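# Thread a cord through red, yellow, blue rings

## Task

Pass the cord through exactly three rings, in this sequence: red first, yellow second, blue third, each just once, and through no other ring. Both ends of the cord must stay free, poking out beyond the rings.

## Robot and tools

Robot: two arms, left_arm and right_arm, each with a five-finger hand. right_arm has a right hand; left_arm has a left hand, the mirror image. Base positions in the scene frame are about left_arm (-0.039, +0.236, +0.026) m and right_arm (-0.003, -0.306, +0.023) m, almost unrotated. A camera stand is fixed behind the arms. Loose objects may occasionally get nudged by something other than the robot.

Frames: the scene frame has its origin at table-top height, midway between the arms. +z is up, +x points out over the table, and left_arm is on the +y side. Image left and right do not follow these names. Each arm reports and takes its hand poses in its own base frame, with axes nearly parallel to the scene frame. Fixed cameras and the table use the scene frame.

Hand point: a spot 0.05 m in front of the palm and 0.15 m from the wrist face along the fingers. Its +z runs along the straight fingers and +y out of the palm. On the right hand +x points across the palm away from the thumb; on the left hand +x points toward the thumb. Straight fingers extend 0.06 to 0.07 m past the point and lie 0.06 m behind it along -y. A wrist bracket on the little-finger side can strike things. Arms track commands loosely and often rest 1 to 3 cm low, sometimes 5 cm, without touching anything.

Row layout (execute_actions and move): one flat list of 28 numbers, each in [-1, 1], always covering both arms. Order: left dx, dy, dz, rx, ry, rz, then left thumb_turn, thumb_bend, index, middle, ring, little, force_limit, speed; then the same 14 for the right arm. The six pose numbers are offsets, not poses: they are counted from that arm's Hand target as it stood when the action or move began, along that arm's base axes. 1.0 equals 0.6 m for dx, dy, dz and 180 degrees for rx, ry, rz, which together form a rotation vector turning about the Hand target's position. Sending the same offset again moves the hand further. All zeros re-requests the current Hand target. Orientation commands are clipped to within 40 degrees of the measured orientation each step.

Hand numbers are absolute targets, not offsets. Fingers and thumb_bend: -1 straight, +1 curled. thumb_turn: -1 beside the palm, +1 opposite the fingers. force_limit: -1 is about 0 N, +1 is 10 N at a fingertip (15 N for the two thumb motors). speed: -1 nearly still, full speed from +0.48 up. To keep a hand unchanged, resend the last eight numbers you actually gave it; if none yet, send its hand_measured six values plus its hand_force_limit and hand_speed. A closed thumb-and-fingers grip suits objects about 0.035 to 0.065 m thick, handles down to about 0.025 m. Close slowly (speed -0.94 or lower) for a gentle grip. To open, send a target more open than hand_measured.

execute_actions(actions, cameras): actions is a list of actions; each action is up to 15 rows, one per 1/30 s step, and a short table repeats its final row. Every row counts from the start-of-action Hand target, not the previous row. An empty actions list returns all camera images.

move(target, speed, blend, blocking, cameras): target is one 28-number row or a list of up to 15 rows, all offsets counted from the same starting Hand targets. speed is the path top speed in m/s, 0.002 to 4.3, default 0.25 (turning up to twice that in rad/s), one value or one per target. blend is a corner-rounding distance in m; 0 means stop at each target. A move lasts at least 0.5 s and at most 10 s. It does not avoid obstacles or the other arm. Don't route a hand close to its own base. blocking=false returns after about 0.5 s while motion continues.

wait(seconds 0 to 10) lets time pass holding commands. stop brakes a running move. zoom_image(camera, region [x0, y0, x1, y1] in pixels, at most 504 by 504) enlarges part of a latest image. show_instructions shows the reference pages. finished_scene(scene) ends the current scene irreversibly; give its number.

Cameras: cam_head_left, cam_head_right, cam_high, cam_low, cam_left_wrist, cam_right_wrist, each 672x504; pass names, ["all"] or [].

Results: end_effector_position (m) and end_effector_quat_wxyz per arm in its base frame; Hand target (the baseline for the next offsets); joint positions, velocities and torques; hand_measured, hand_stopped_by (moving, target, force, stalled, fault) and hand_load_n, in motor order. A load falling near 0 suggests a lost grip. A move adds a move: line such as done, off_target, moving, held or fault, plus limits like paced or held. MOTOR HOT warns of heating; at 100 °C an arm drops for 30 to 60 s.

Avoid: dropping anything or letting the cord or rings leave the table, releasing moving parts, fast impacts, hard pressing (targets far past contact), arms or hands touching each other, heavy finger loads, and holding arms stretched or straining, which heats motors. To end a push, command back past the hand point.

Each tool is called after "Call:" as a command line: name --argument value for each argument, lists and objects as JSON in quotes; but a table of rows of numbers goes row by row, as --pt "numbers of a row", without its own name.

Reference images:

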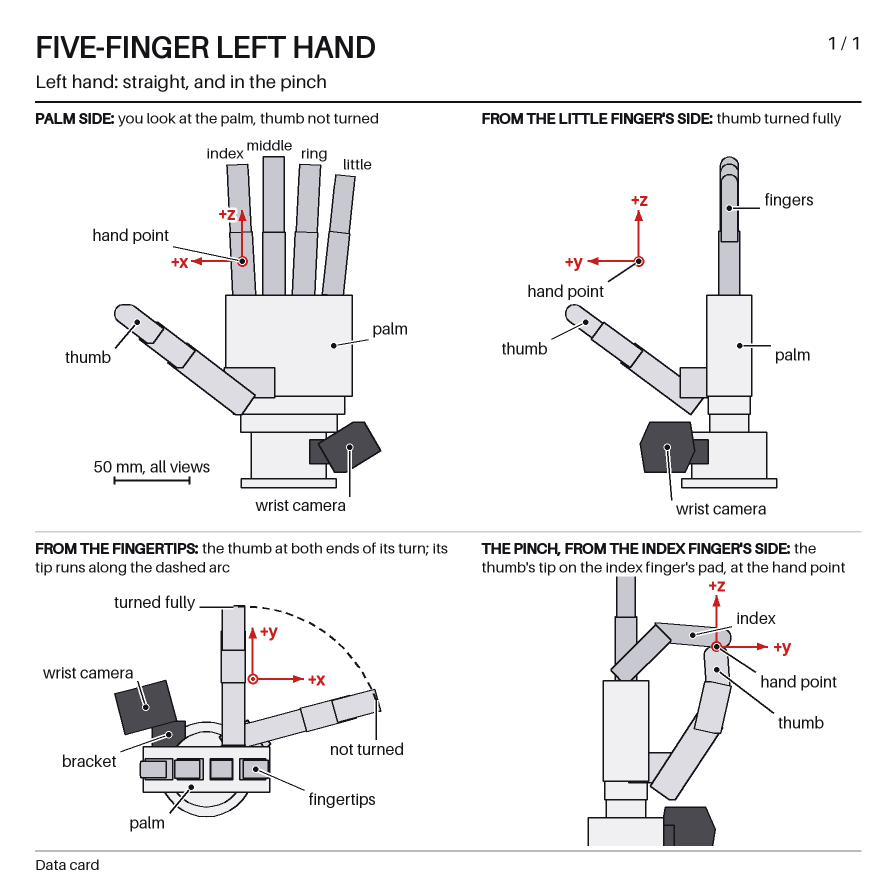

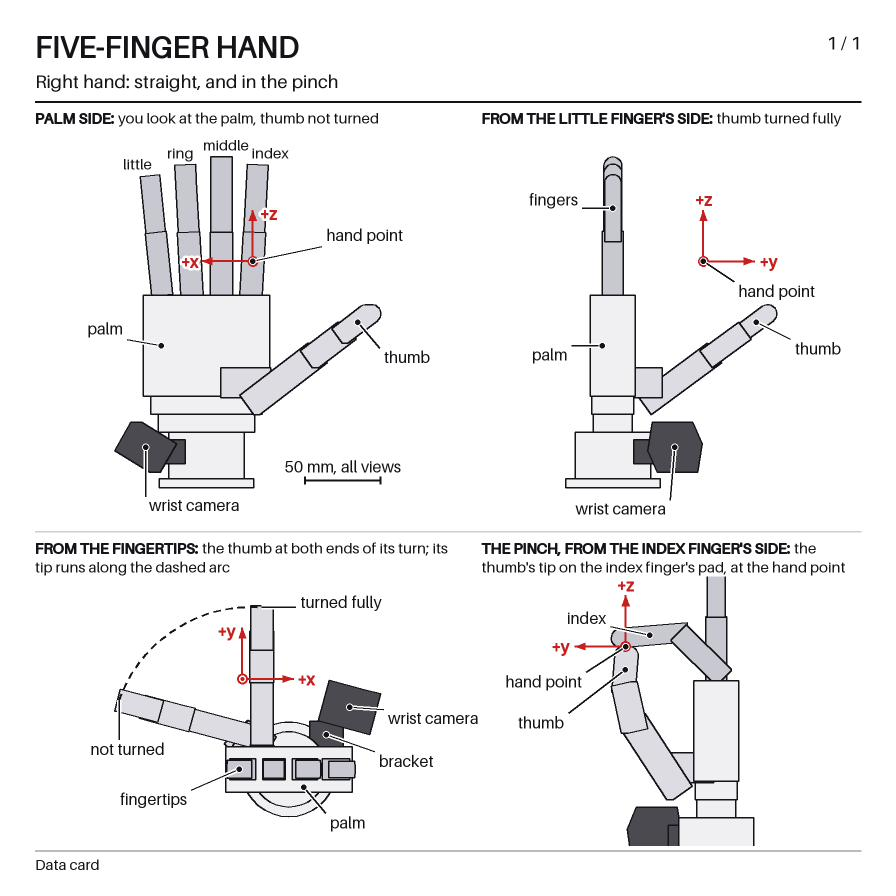

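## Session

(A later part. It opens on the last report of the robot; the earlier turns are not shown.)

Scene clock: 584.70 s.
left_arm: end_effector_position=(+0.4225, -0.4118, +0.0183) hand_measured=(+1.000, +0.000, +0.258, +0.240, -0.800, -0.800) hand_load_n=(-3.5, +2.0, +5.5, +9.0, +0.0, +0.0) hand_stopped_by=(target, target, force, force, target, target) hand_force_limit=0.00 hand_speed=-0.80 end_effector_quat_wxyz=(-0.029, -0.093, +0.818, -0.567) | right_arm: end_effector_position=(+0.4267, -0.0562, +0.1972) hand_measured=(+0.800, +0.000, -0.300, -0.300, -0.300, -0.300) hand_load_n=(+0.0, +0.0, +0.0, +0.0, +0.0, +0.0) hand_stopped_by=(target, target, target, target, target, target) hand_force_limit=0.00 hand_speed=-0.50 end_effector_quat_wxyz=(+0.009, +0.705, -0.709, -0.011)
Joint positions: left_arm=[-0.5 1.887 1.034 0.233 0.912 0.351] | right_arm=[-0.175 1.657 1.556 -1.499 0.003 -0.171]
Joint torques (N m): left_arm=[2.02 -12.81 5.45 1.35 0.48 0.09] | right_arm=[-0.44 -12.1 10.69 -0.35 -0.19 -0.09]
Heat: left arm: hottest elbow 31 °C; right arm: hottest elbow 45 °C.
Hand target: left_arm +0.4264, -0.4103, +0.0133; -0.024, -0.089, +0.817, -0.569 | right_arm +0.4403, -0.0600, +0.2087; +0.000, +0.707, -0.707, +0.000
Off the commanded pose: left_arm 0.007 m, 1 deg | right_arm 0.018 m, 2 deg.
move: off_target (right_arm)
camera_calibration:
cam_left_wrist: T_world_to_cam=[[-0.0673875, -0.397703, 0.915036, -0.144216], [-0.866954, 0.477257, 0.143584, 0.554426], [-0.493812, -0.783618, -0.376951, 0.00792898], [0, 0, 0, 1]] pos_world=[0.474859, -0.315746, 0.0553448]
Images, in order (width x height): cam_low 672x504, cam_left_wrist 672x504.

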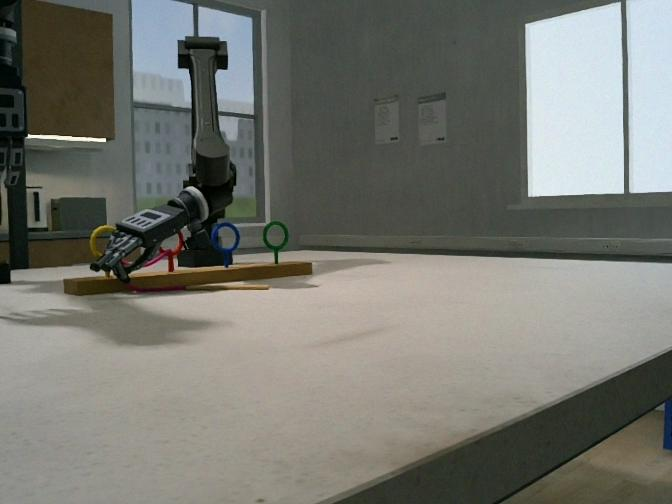

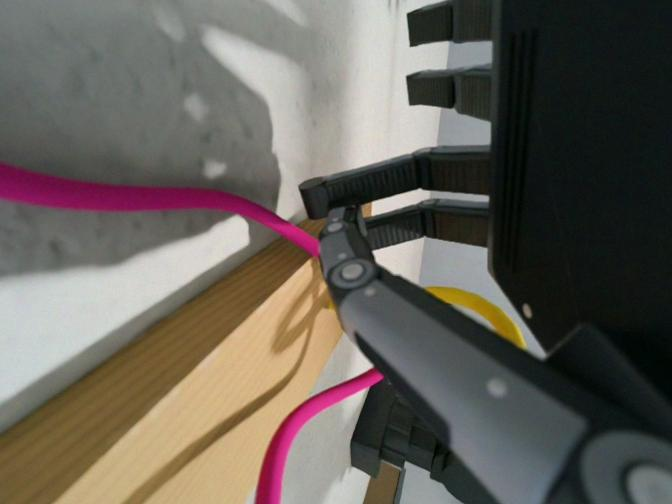

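Call:
move --target '[-0.01,0.0,0.08,0,0,0, 1,0,0.35,0.3,-0.8,-0.8,0.0,-0.8, 0,0,0,0,0,0, 0.8,0,-0.3,-0.3,-0.3,-0.3,0.0,-0.5]' --speed 0.06 --cameras '["cam_low","cam_left_wrist"]'

Call:
zoom_image --camera "cam_low" --region '[60, 200, 160, 300]'

Scene clock: 587.40 s.
left_arm: end_effector_position=(+0.4164, -0.4085, +0.0471) hand_measured=(+1.000, +0.000, +0.258, +0.240, -0.800, -0.800) hand_load_n=(-3.5, +1.5, +5.5, +9.0, +0.0, +0.0) hand_stopped_by=(target, target, force, force, target, target) hand_force_limit=0.00 hand_speed=-0.80 end_effector_quat_wxyz=(-0.033, -0.096, +0.820, -0.563) | right_arm: end_effector_position=(+0.4267, -0.0562, +0.1972) hand_measured=(+0.800, +0.000, -0.300, -0.300, -0.300, -0.300) hand_load_n=(+0.0, +0.0, +0.5, +0.0, +0.0, +0.5) hand_stopped_by=(target, target, target, target, target, target) hand_force_limit=0.00 hand_speed=-0.50 end_effector_quat_wxyz=(+0.009, +0.705, -0.709, -0.011)
Joint positions: left_arm=[-0.5 1.817 1.034 0.149 0.912 0.351] | right_arm=[-0.175 1.657 1.556 -1.499 0.003 -0.171]
Joint torques (N m): left_arm=[1.49 -15.27 6.27 0.4 0.32 0.03] | right_arm=[-0.26 -11.93 10.71 -0.54 -0.2 -0.08]
Heat: left arm: hottest elbow 30 °C; right arm: hottest elbow 45 °C.
Hand target: left_arm +0.4204, -0.4103, +0.0612; -0.024, -0.089, +0.817, -0.569 | right_arm +0.4403, -0.0600, +0.2087; +0.000, +0.707, -0.707, +0.000
Off the commanded pose: left_arm 0.015 m, 1 deg | right_arm 0.018 m, 2 deg.
move: off_target (left_arm, right_arm)
camera_calibration:
cam_left_wrist: T_world_to_cam=[[-0.056317, -0.403696, 0.913158, -0.176544], [-0.865143, 0.476255, 0.157191, 0.541638], [-0.498354, -0.78116, -0.376076, 0.0212422], [0, 0, 0, 1]] pos_world=[0.469237, -0.312634, 0.0840605]
Images, in order (width x height): cam_low 672x504, cam_left_wrist 672x504.

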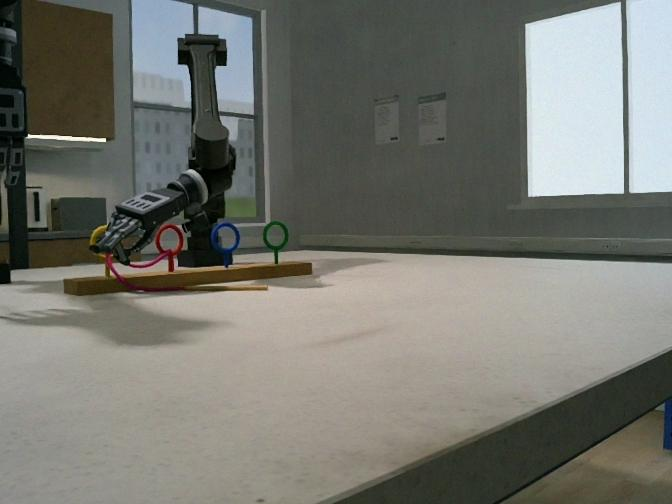

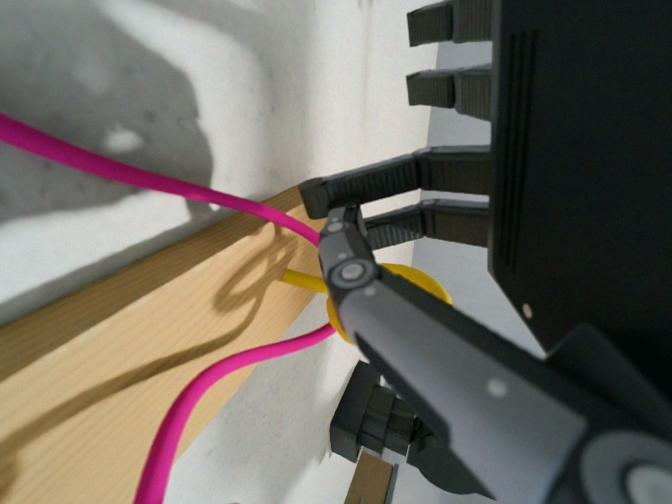

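Scaled by 5.040 from the camera's 672x504 image, which has a finer 960x720 frame.

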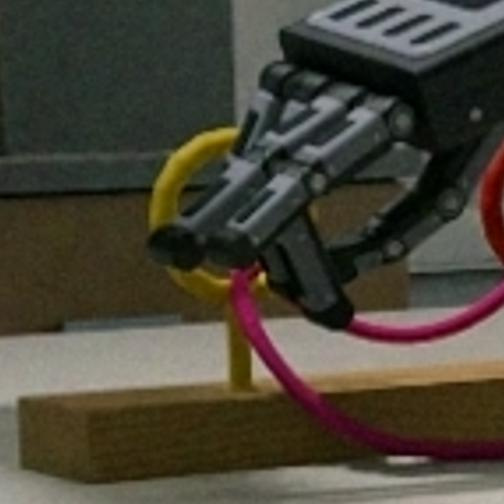

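Call:
move --pt "-0.008 0.0 0.0 0 0 0 1 0 -0.2 -0.2 -0.8 -0.8 0.0 -0.6 0 0 0 0 0 0 0.8 0 -0.3 -0.3 -0.3 -0.3 0.0 -0.5" --pt "-0.008 0.0 -0.08 0 0 0 1 0 -0.2 -0.2 -0.8 -0.8 0.0 -0.6 0 0 0 0 0 0 0.8 0 -0.3 -0.3 -0.3 -0.3 0.0 -0.5" --speed 0.06 --cameras '["cam_low","cam_left_wrist"]'

Call:
zoom_image --camera "cam_low" --region '[60, 200, 160, 300]'

Scene clock: 593.17 s.
left_arm: end_effector_position=(+0.4140, -0.4069, +0.0165) hand_measured=(+1.000, +0.000, -0.200, -0.200, -0.800, -0.800) hand_load_n=(+0.0, +0.0, +0.0, +0.0, +0.0, +0.0) hand_stopped_by=(target, target, target, target, target, target) hand_force_limit=0.00 hand_speed=-0.60 end_effector_quat_wxyz=(-0.027, -0.093, +0.818, -0.567) | right_arm: end_effector_position=(+0.4267, -0.0562, +0.1972) hand_measured=(+0.800, +0.000, -0.300, -0.300, -0.300, -0.300) hand_load_n=(+0.0, +0.0, +0.0, +0.0, +0.0, +0.0) hand_stopped_by=(target, target, target, target, target, target) hand_force_limit=0.00 hand_speed=-0.50 end_effector_quat_wxyz=(+0.009, +0.705, -0.709, -0.011)
Joint positions: left_arm=[-0.5 1.873 1.001 0.254 0.91 0.351] | right_arm=[-0.175 1.657 1.556 -1.499 0.003 -0.171]
Joint torques (N m): left_arm=[1.08 -12.75 5.56 1.32 0.25 -0.01] | right_arm=[-0.5 -11.58 10.67 -0.53 -0.15 -0.08]
Heat: left arm: hottest shoulder 30 °C; right arm: hottest elbow 45 °C.
Hand target: left_arm +0.4156, -0.4104, +0.0133; -0.024, -0.089, +0.817, -0.569 | right_arm +0.4403, -0.0600, +0.2087; +0.000, +0.707, -0.707, +0.000
Off the commanded pose: left_arm 0.005 m, 1 deg | right_arm 0.018 m, 2 deg.
move: off_target (right_arm)
camera_calibration:
cam_left_wrist: T_world_to_cam=[[-0.0693808, -0.397574, 0.914943, -0.140288], [-0.868111, 0.47593, 0.140978, 0.544926], [-0.491498, -0.784491, -0.378158, 0.00557521], [0, 0, 0, 1]] pos_world=[0.466063, -0.310748, 0.0536417]
Images, in order (width x height): cam_low 672x504, cam_left_wrist 672x504.

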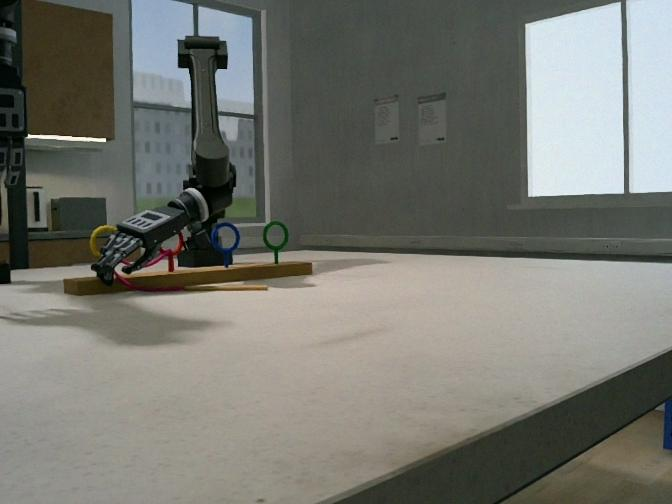

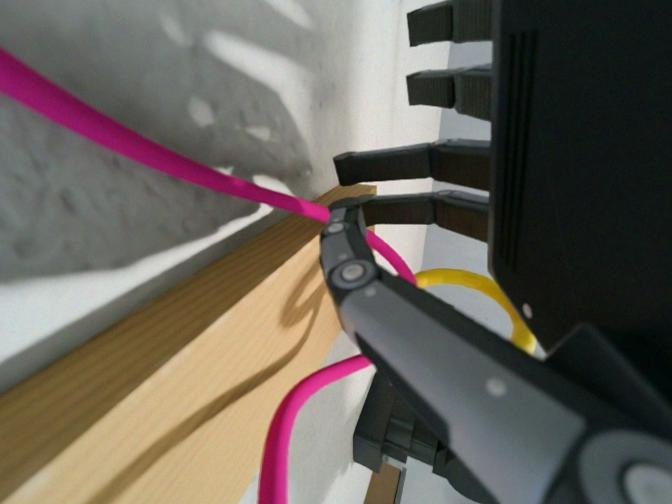

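Scaled by 5.040 from the camera's 672x504 image, which has a finer 960x720 frame.

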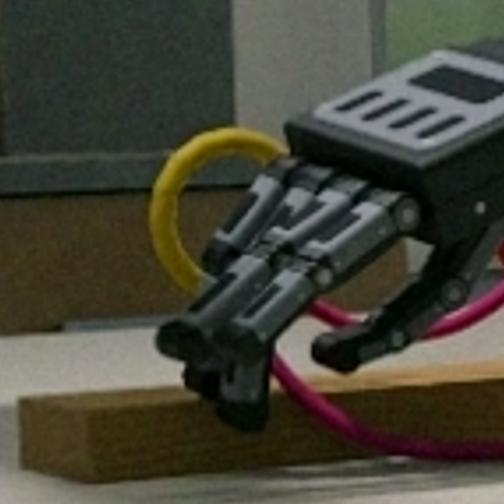

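Call:
move --target '[0.0,0.0,0,0,0,0, 1,0,0.35,0.3,-0.8,-0.8,0.0,-0.8, 0,0,0,0,0,0, 0.8,0,-0.3,-0.3,-0.3,-0.3,0.0,-0.5]' --speed 0.06 --cameras '["cam_low","cam_left_wrist"]'

Call:
zoom_image --camera "cam_low" --region '[60, 200, 160, 300]'

Scene clock: 595.63 s.
left_arm: end_effector_position=(+0.4151, -0.4075, +0.0174) hand_measured=(+1.000, +0.000, +0.258, +0.240, -0.800, -0.800) hand_load_n=(-3.5, +1.5, +5.5, +9.0, +0.0, +0.0) hand_stopped_by=(target, target, force, force, target, target) hand_force_limit=0.00 hand_speed=-0.80 end_effector_quat_wxyz=(-0.024, -0.091, +0.817, -0.569) | right_arm: end_effector_position=(+0.4267, -0.0562, +0.1972) hand_measured=(+0.800, +0.000, -0.300, -0.300, -0.300, -0.300) hand_load_n=(+0.0, +0.0, +0.0, +0.0, +0.0, +0.0) hand_stopped_by=(target, target, target, target, target, target) hand_force_limit=0.00 hand_speed=-0.50 end_effector_quat_wxyz=(+0.009, +0.705, -0.709, -0.011)
Joint positions: left_arm=[-0.5 1.873 1.001 0.262 0.91 0.351] | right_arm=[-0.175 1.657 1.556 -1.499 0.003 -0.171]
Joint torques (N m): left_arm=[1.08 -12.81 5.56 1.09 0.25 -0.01] | right_arm=[-0.73 -12.1 10.7 -0.38 -0.2 -0.09]
Heat: left arm: hottest shoulder 30 °C; right arm: hottest elbow 45 °C.
Hand target: left_arm +0.4156, -0.4103, +0.0133; -0.024, -0.089, +0.817, -0.569 | right_arm +0.4403, -0.0600, +0.2087; +0.000, +0.707, -0.707, +0.000
Off the commanded pose: left_arm 0.005 m, 0 deg | right_arm 0.018 m, 2 deg.
move: off_target (right_arm)
camera_calibration:
cam_left_wrist: T_world_to_cam=[[-0.0757984, -0.394, 0.91598, -0.137189], [-0.86905, 0.476498, 0.133046, 0.546882], [-0.488883, -0.785948, -0.378523, 0.00430832], [0, 0, 0, 1]] pos_world=[0.466975, -0.311254, 0.0545327]
Images, in order (width x height): cam_low 672x504, cam_left_wrist 672x504.

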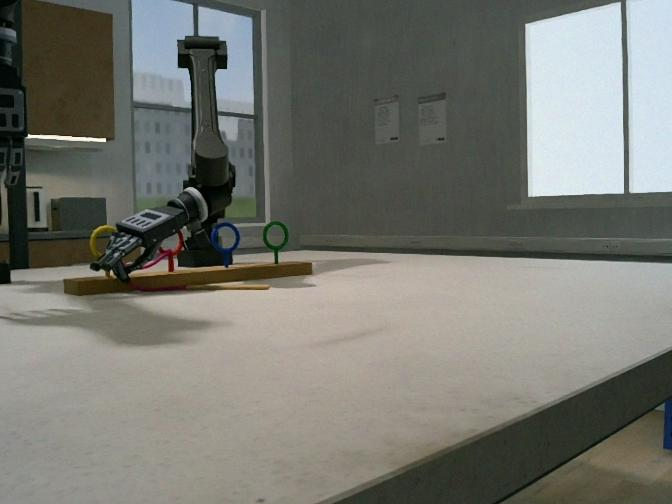

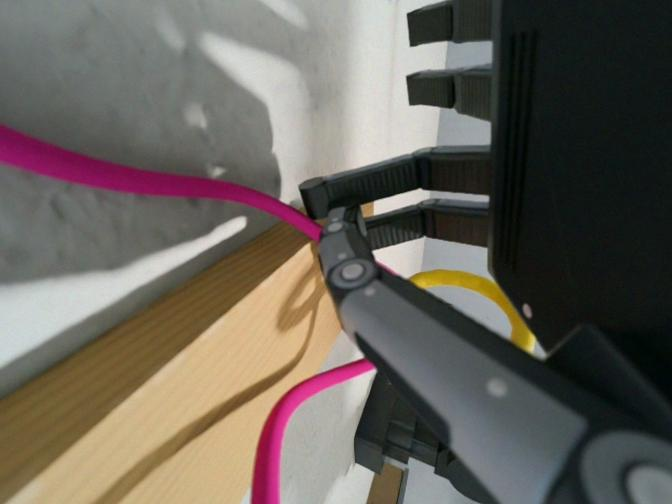

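Scaled by 5.040 from the camera's 672x504 image, which has a finer 960x720 frame.

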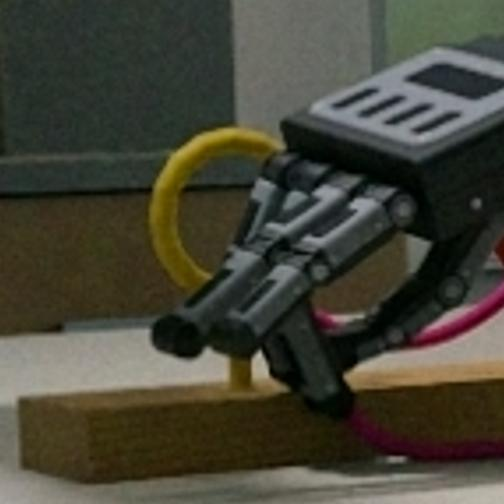

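Call:
move --target '[0.0,0.0,0.08,0,0,0, 1,0,0.35,0.3,-0.8,-0.8,0.0,-0.8, 0,0,0,0,0,0, 0.8,0,-0.3,-0.3,-0.3,-0.3,0.0,-0.5]' --speed 0.06 --cameras '["cam_low","cam_left_wrist"]'

Call:
zoom_image --camera "cam_low" --region '[60, 200, 160, 300]'

Scene clock: 598.80 s.
left_arm: end_effector_position=(+0.4059, -0.4025, +0.0402) hand_measured=(+1.000, +0.000, +0.258, +0.240, -0.800, -0.800) hand_load_n=(-3.5, +2.0, +5.5, +9.0, +0.0, +0.0) hand_stopped_by=(target, target, force, force, target, target) hand_force_limit=0.00 hand_speed=-0.80 end_effector_quat_wxyz=(-0.038, -0.101, +0.822, -0.559) | right_arm: end_effector_position=(+0.4267, -0.0562, +0.1972) hand_measured=(+0.800, +0.000, -0.300, -0.300, -0.300, -0.300) hand_load_n=(+0.0, +0.0, +0.0, +0.0, +0.0, +0.5) hand_stopped_by=(target, target, target, target, target, target) hand_force_limit=0.00 hand_speed=-0.50 end_effector_quat_wxyz=(+0.009, +0.705, -0.709, -0.011)
Joint positions: left_arm=[-0.5 1.808 1.001 0.158 0.91 0.351] | right_arm=[-0.175 1.657 1.556 -1.499 0.003 -0.171]
Joint torques (N m): left_arm=[1.14 -14.97 7.57 0.42 0.28 -0.02] | right_arm=[-0.73 -12.04 10.69 -0.35 -0.2 -0.07]
Heat: left arm: hottest shoulder 30 °C; right arm: hottest elbow 45 °C.
Hand target: left_arm +0.4157, -0.4103, +0.0613; -0.024, -0.089, +0.817, -0.569 | right_arm +0.4403, -0.0600, +0.2087; +0.000, +0.707, -0.707, +0.000
Off the commanded pose: left_arm 0.025 m, 2 deg | right_arm 0.018 m, 2 deg.
move: off_target (left_arm, right_arm)
camera_calibration:
cam_left_wrist: T_world_to_cam=[[-0.0439829, -0.411638, 0.910286, -0.176547], [-0.86389, 0.473298, 0.172288, 0.528425], [-0.501756, -0.778809, -0.376427, 0.0204857], [0, 0, 0, 1]] pos_world=[0.459015, -0.306821, 0.0773783]
Images, in order (width x height): cam_low 672x504, cam_left_wrist 672x504.

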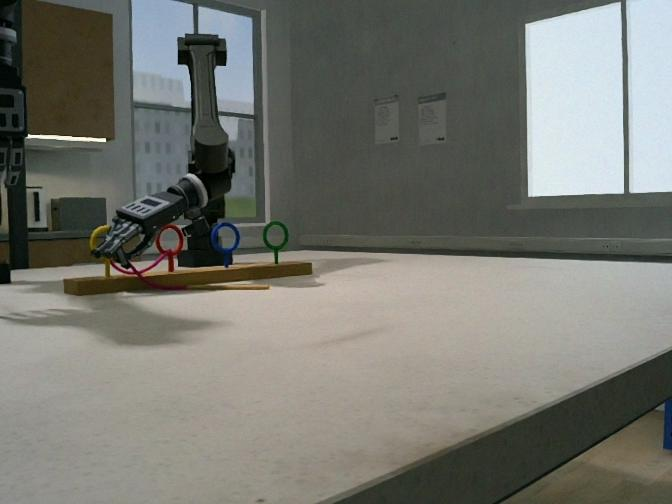

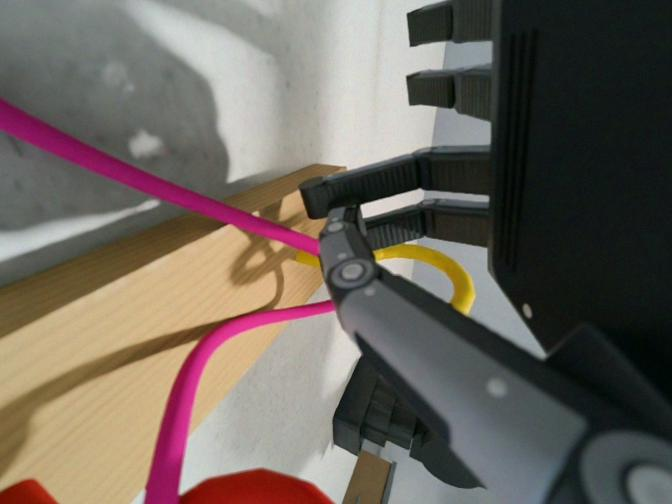

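Scaled by 5.040 from the camera's 672x504 image, which has a finer 960x720 frame.

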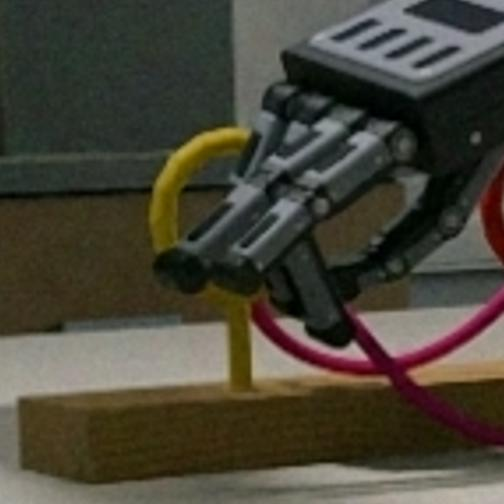

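Call:
move --target '[0.035,0.0,0.09,0,0,0, 1,0,0.35,0.3,-0.8,-0.8,0.0,-0.8, 0,0,0,0,0,0, 0.8,0,-0.3,-0.3,-0.3,-0.3,0.0,-0.5]' --speed 0.08 --cameras '["cam_head_left","cam_high","cam_low","cam_left_wrist"]'

Call:
zoom_image --camera "cam_low" --region '[60, 180, 180, 300]'

Scene clock: 602.47 s.
left_arm: end_effector_position=(+0.4181, -0.4061, +0.0869) hand_measured=(+1.000, +0.000, +0.258, +0.240, -0.800, -0.800) hand_load_n=(-3.5, +1.5, +5.5, +9.0, +0.0, +0.0) hand_stopped_by=(target, target, force, force, target, target) hand_force_limit=0.00 hand_speed=-0.80 end_effector_quat_wxyz=(-0.048, -0.106, +0.824, -0.554) | right_arm: end_effector_position=(+0.4267, -0.0562, +0.1972) hand_measured=(+0.800, +0.000, -0.300, -0.300, -0.300, -0.300) hand_load_n=(+0.0, +0.0, +0.0, +0.0, +0.0, +0.0) hand_stopped_by=(target, target, target, target, target, target) hand_force_limit=0.00 hand_speed=-0.50 end_effector_quat_wxyz=(+0.009, +0.705, -0.709, -0.011)
Joint positions: left_arm=[-0.494 1.752 1.09 -0.016 0.919 0.356] | right_arm=[-0.175 1.657 1.556 -1.499 0.003 -0.171]
Joint torques (N m): left_arm=[2.32 -15.15 9.33 0.44 0.53 0.11] | right_arm=[-0.5 -12.4 10.73 -0.4 -0.2 -0.06]
Heat: left arm: hottest shoulder 30 °C; right arm: hottest elbow 45 °C.
Hand target: left_arm +0.4366, -0.4103, +0.1153; -0.024, -0.089, +0.817, -0.569 | right_arm +0.4403, -0.0600, +0.2087; +0.000, +0.707, -0.707, +0.000
Off the commanded pose: left_arm 0.034 m, 4 deg | right_arm 0.018 m, 2 deg.
move: off_target (left_arm, right_arm)
camera_calibration:
cam_left_wrist: T_world_to_cam=[[-0.0242888, -0.419949, 0.907223, -0.231362], [-0.858098, 0.474357, 0.196604, 0.52855], [-0.512911, -0.773711, -0.371879, 0.0476661], [0, 0, 0, 1]] pos_world=[0.472377, -0.311002, 0.123708]
Images, in order (width x height): cam_head_left 672x504, cam_high 672x504, cam_low 672x504, cam_left_wrist 672x504.

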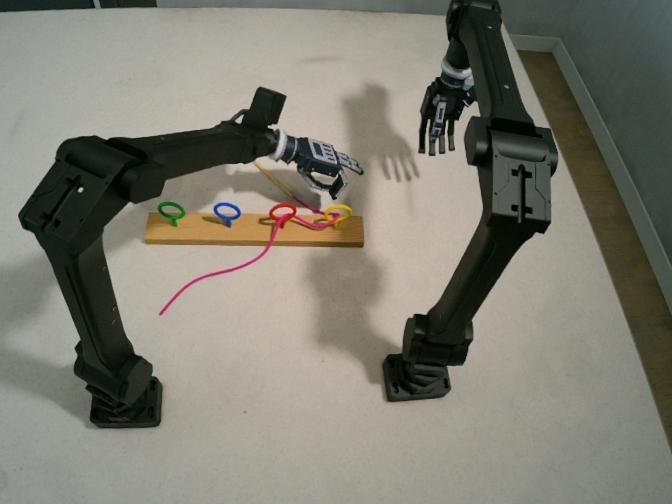

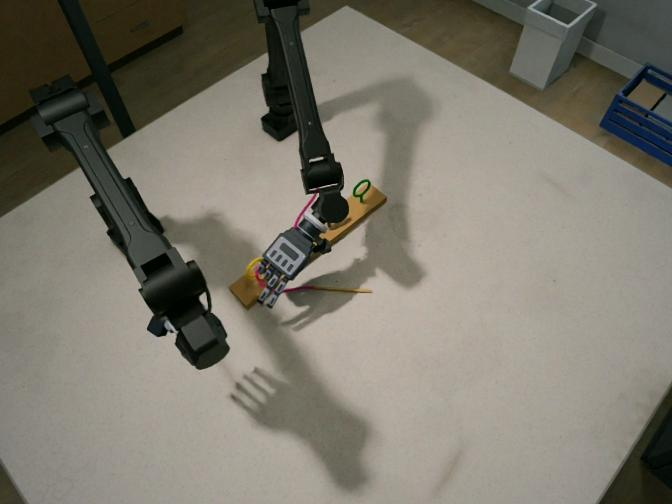

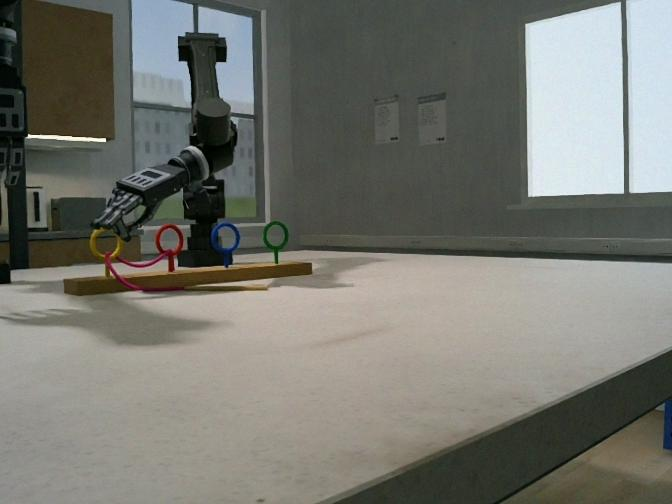

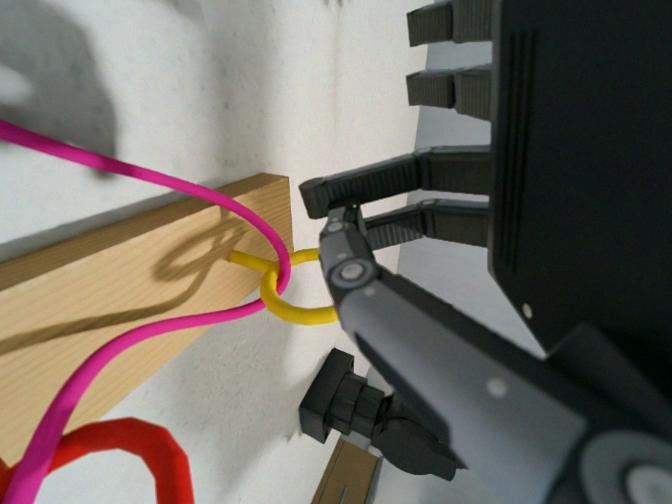

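Scaled by 4.200 from the camera's 672x504 image, which has a finer 960x720 frame.

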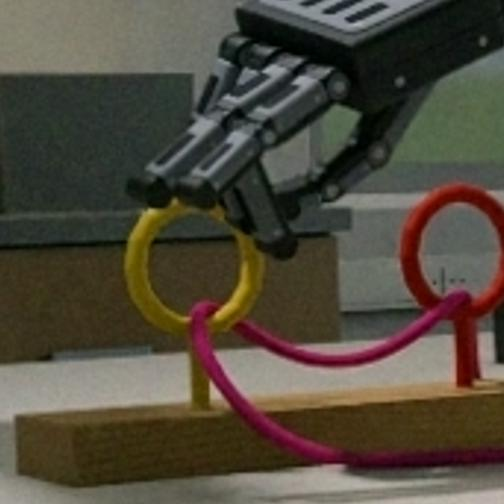

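Call:
move --pt "-0.045 -0.001 -0.07 0 0 0 1 0 -0.2 -0.8 -0.8 -0.8 0.0 -0.6 0 0 0 0 0 0 0.8 0 -0.3 -0.3 -0.3 -0.3 0.0 -0.5" --pt "-0.051 -0.001 -0.168 0 0 0 1 0 -0.2 -0.8 -0.8 -0.8 0.0 -0.6 0 0 0 0 0 0 0.8 0 -0.3 -0.3 -0.3 -0.3 0.0 -0.5" --speed 0.06 --cameras '["cam_low","cam_left_wrist"]'

Call:
zoom_image --camera "cam_low" --region '[60, 200, 160, 300]'

Scene clock: 620.33 s.
left_arm: end_effector_position=(+0.4073, -0.4054, +0.0176) hand_measured=(+1.000, +0.000, -0.200, -0.800, -0.800, -0.800) hand_load_n=(+0.0, +0.0, +0.0, +0.0, +0.0, +0.0) hand_stopped_by=(target, target, target, target, target, target) hand_force_limit=0.00 hand_speed=-0.60 end_effector_quat_wxyz=(-0.022, -0.090, +0.818, -0.567) | right_arm: end_effector_position=(+0.4267, -0.0562, +0.1972) hand_measured=(+0.800, +0.000, -0.300, -0.300, -0.300, -0.300) hand_load_n=(+0.0, +0.0, +0.5, +0.0, +0.0, +0.0) hand_stopped_by=(target, target, target, target, target, target) hand_force_limit=0.00 hand_speed=-0.50 end_effector_quat_wxyz=(+0.009, +0.705, -0.709, -0.011)
Joint positions: left_arm=[-0.505 1.855 0.975 0.271 0.902 0.353] | right_arm=[-0.175 1.657 1.556 -1.499 0.003 -0.171]
Joint torques (N m): left_arm=[0.73 -12.34 5.48 1.37 0.24 -0.12] | right_arm=[-0.26 -11.81 10.73 -0.49 -0.19 -0.07]
Heat: left arm: hottest elbow 30 °C; right arm: hottest elbow 45 °C.
Hand target: left_arm +0.4060, -0.4110, +0.0146; -0.024, -0.089, +0.817, -0.569 | right_arm +0.4403, -0.0600, +0.2087; +0.000, +0.707, -0.707, +0.000
Off the commanded pose: left_arm 0.006 m, 0 deg | right_arm 0.018 m, 2 deg.
move: off_target (right_arm)
camera_calibration:
cam_left_wrist: T_world_to_cam=[[-0.0802629, -0.397906, 0.913908, -0.136878], [-0.870045, 0.475369, 0.13056, 0.53902], [-0.486394, -0.784662, -0.384351, 0.00184793], [0, 0, 0, 1]] pos_world=[0.458884, -0.309248, 0.0554293]
Images, in order (width x height): cam_low 672x504, cam_left_wrist 672x504.

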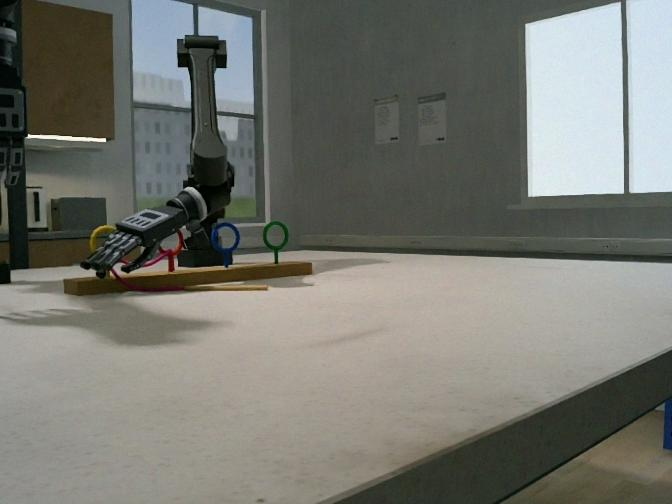

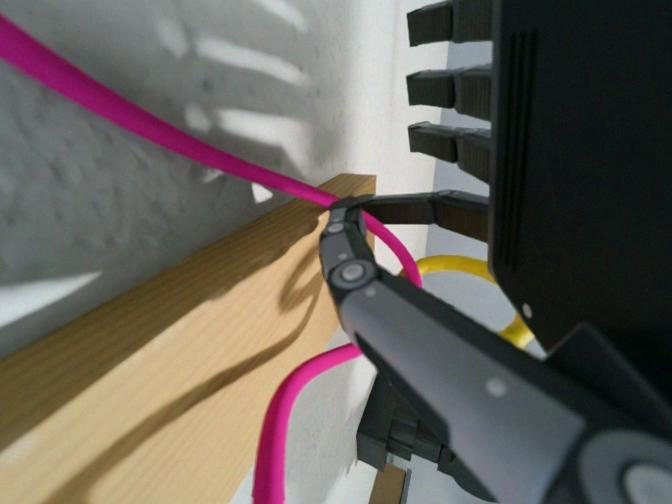

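Scaled by 5.040 from the camera's 672x504 image, which has a finer 960x720 frame.

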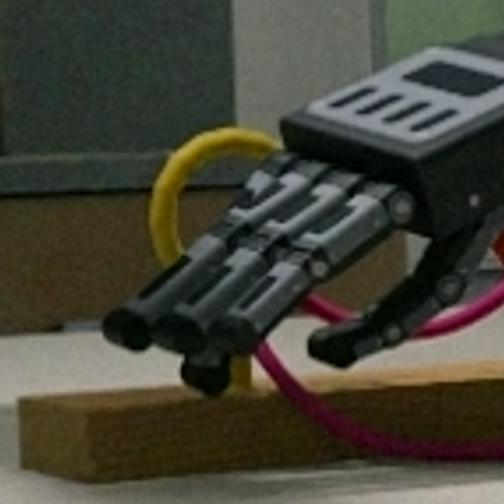

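Call:
move --target '[0.0,0.0,0,0,0,0, 1,0,0.35,-0.8,-0.8,-0.8,-0.2,-0.85, 0,0,0,0,0,0, 0.8,0,-0.3,-0.3,-0.3,-0.3,0.0,-0.5]' --speed 0.06 --cameras '["cam_low","cam_left_wrist"]'

Call:
zoom_image --camera "cam_low" --region '[60, 200, 160, 300]'

Call:
zoom_image --camera "cam_left_wrist" --region '[260, 140, 460, 340]'

Scene clock: 623.00 s.
left_arm: end_effector_position=(+0.4068, -0.4068, +0.0182) hand_measured=(+1.000, +0.000, +0.172, -0.800, -0.800, -0.800) hand_load_n=(-1.0, +1.5, +4.0, +0.0, +0.0, -0.5) hand_stopped_by=(target, target, force, target, target, target) hand_force_limit=-0.20 hand_speed=-0.85 end_effector_quat_wxyz=(-0.022, -0.089, +0.818, -0.568) | right_arm: end_effector_position=(+0.4267, -0.0562, +0.1972) hand_measured=(+0.800, +0.000, -0.300, -0.300, -0.300, -0.300) hand_load_n=(+0.0, -0.5, +0.0, +0.0, +0.0, +0.0) hand_stopped_by=(target, target, target, target, target, target) hand_force_limit=0.00 hand_speed=-0.50 end_effector_quat_wxyz=(+0.009, +0.705, -0.709, -0.011)
Joint positions: left_arm=[-0.507 1.855 0.975 0.275 0.902 0.35] | right_arm=[-0.175 1.657 1.556 -1.499 0.003 -0.171]
Joint torques (N m): left_arm=[0.79 -12.4 5.48 1.24 0.24 -0.1] | right_arm=[-0.67 -12.1 10.71 -0.42 -0.18 -0.08]
Heat: left arm: hottest elbow 30 °C; right arm: hottest elbow 45 °C.
Hand target: left_arm +0.4059, -0.4110, +0.0146; -0.024, -0.089, +0.817, -0.569 | right_arm +0.4403, -0.0600, +0.2087; +0.000, +0.707, -0.707, +0.000
Off the commanded pose: left_arm 0.006 m, 0 deg | right_arm 0.018 m, 2 deg.
move: off_target (right_arm)
camera_calibration:
cam_left_wrist: T_world_to_cam=[[-0.0815133, -0.395757, 0.91473, -0.136597], [-0.869528, 0.476794, 0.128799, 0.539544], [-0.487111, -0.784885, -0.382987, 0.000968624], [0, 0, 0, 1]] pos_world=[0.458486, -0.31055, 0.0558275]
Images, in order (width x height): cam_low 672x504, cam_left_wrist 672x504.

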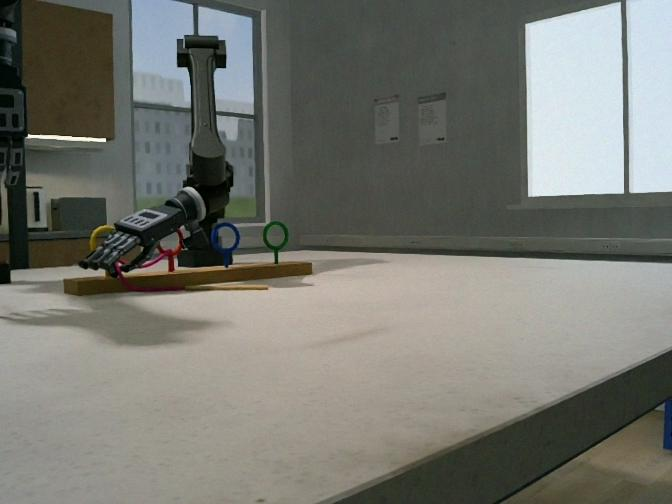

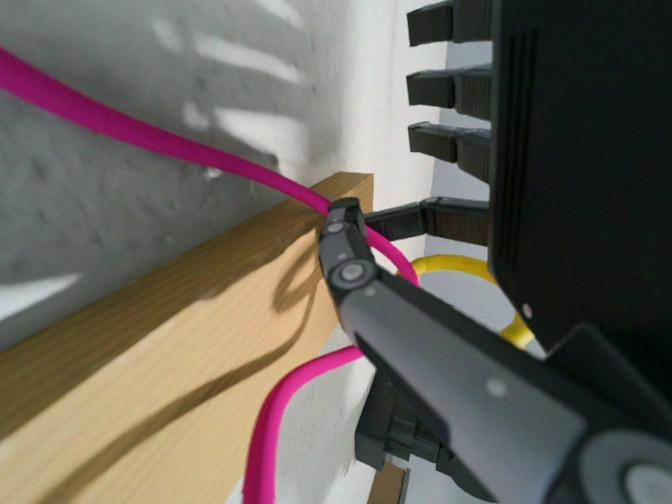

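Scaled by 5.040 from the camera's 672x504 image, which has a finer 960x720 frame.

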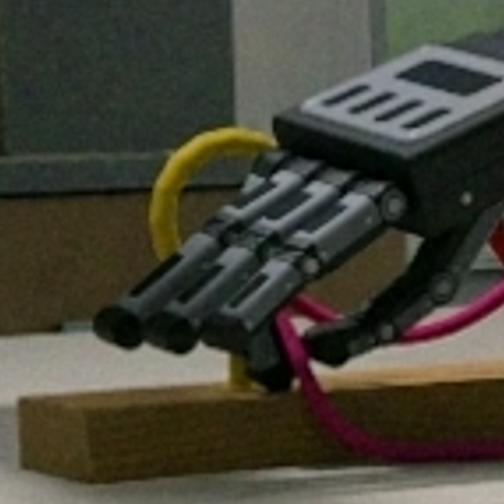

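Scaled by 2.520 from the camera's 672x504 image, which has a finer 960x720 frame.

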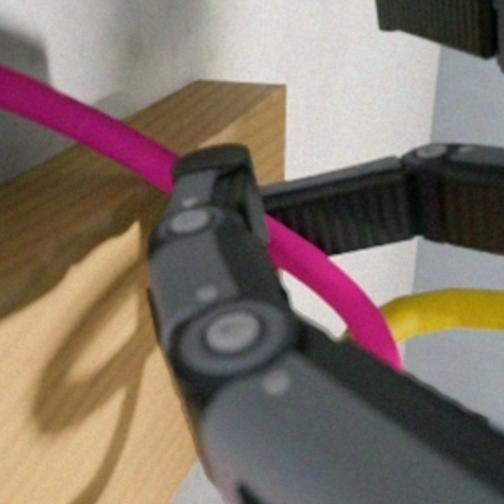

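Call:
move --target '[0.0,0.0,0,0,0,0, 1,0,0.45,-0.8,-0.8,-0.8,0.2,-0.85, 0,0,0,0,0,0, 0.8,0,-0.3,-0.3,-0.3,-0.3,0.0,-0.5]' --speed 0.06

Call:
move --target '[0.01,0.0,0.08,0,0,0, 1,0,0.45,-0.8,-0.8,-0.8,0.2,-0.85, 0,0,0,0,0,0, 0.8,0,-0.3,-0.3,-0.3,-0.3,0.0,-0.5]' --speed 0.05 --cameras '["cam_low","cam_left_wrist"]'

Call:
zoom_image --camera "cam_low" --region '[60, 200, 160, 300]'

Scene clock: 625.10 s.
left_arm: end_effector_position=(+0.4068, -0.4068, +0.0182) hand_measured=(+1.000, +0.000, +0.184, -0.800, -0.800, -0.800) hand_load_n=(-2.0, +2.0, +6.0, +0.0, +0.0, +0.0) hand_stopped_by=(target, target, force, target, target, target) hand_force_limit=0.20 hand_speed=-0.85 end_effector_quat_wxyz=(-0.022, -0.089, +0.818, -0.568) | right_arm: end_effector_position=(+0.4267, -0.0562, +0.1972) hand_measured=(+0.800, +0.000, -0.300, -0.300, -0.300, -0.300) hand_load_n=(+0.0, +0.0, +0.0, +0.0, +0.0, +0.0) hand_stopped_by=(target, target, target, target, target, target) hand_force_limit=0.00 hand_speed=-0.50 end_effector_quat_wxyz=(+0.009, +0.705, -0.709, -0.011)
Joint positions: left_arm=[-0.507 1.855 0.975 0.275 0.902 0.35] | right_arm=[-0.175 1.657 1.556 -1.499 0.003 -0.171]
Joint torques (N m): left_arm=[0.85 -12.45 5.48 1.25 0.24 -0.1] | right_arm=[-0.32 -12.4 10.74 -0.47 -0.15 -0.07]
Heat: left arm: hottest elbow 30 °C; right arm: hottest elbow 45 °C.
Hand target: left_arm +0.4059, -0.4110, +0.0146; -0.024, -0.089, +0.817, -0.569 | right_arm +0.4403, -0.0600, +0.2087; +0.000, +0.707, -0.707, +0.000
Off the commanded pose: left_arm 0.006 m, 0 deg | right_arm 0.018 m, 2 deg.
move: off_target (right_arm)

Scene clock: 626.67 s.
left_arm: end_effector_position=(+0.3974, -0.4015, +0.0364) hand_measured=(+1.000, +0.000, +0.184, -0.800, -0.800, -0.800) hand_load_n=(-1.5, +2.0, +6.0, -0.5, +0.0, +0.0) hand_stopped_by=(target, target, force, target, target, target) hand_force_limit=0.20 hand_speed=-0.85 end_effector_quat_wxyz=(-0.040, -0.102, +0.824, -0.556) | right_arm: end_effector_position=(+0.4267, -0.0562, +0.1972) hand_measured=(+0.800, +0.000, -0.300, -0.300, -0.300, -0.300) hand_load_n=(+0.0, +0.0, +0.5, +0.0, +0.0, +0.0) hand_stopped_by=(target, target, target, target, target, target) hand_force_limit=0.00 hand_speed=-0.50 end_effector_quat_wxyz=(+0.009, +0.705, -0.709, -0.011)
Joint positions: left_arm=[-0.507 1.8 0.98 0.162 0.902 0.35] | right_arm=[-0.175 1.657 1.556 -1.499 0.003 -0.171]
Joint torques (N m): left_arm=[1.44 -14.86 8.32 0.43 0.45 -0.05] | right_arm=[-0.56 -12.1 10.69 -0.4 -0.21 -0.08]
Heat: left arm: hottest elbow 30 °C; right arm: hottest elbow 45 °C.
Hand target: left_arm +0.4120, -0.4111, +0.0626; -0.024, -0.089, +0.817, -0.569 | right_arm +0.4403, -0.0600, +0.2087; +0.000, +0.707, -0.707, +0.000
Off the commanded pose: left_arm 0.031 m, 3 deg | right_arm 0.018 m, 2 deg.
move: off_target (left_arm, right_arm)
camera_calibration:
cam_left_wrist: T_world_to_cam=[[-0.0392747, -0.419249, 0.907021, -0.177913], [-0.862386, 0.472726, 0.181165, 0.520145], [-0.504725, -0.775087, -0.380121, 0.0182821], [0, 0, 0, 1]] pos_world=[0.450805, -0.306305, 0.0740885]
Images, in order (width x height): cam_low 672x504, cam_left_wrist 672x504.

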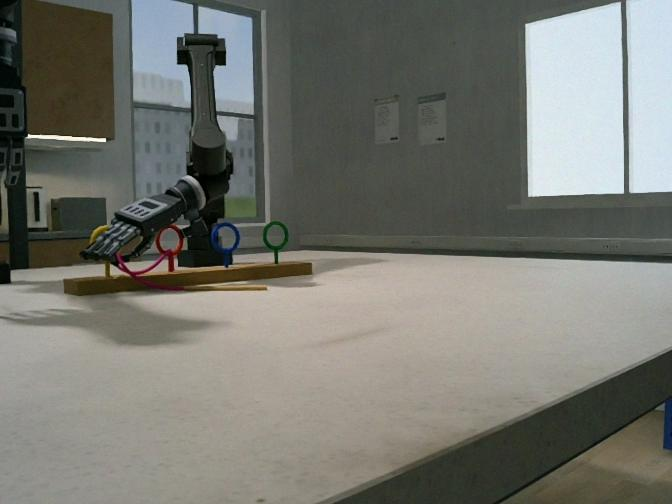

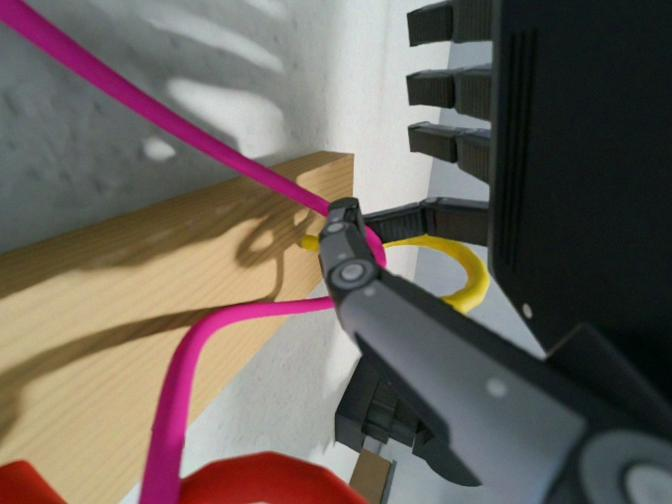

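Scaled by 5.040 from the camera's 672x504 image, which has a finer 960x720 frame.

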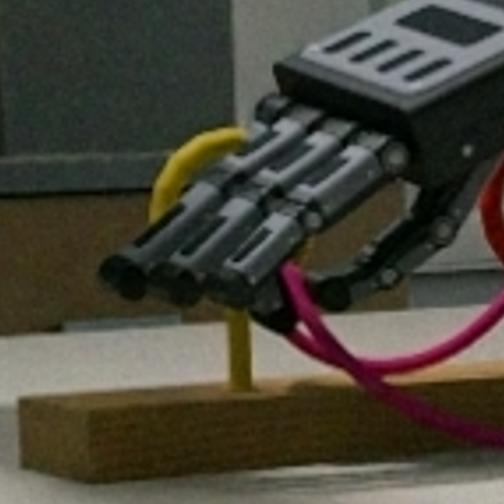

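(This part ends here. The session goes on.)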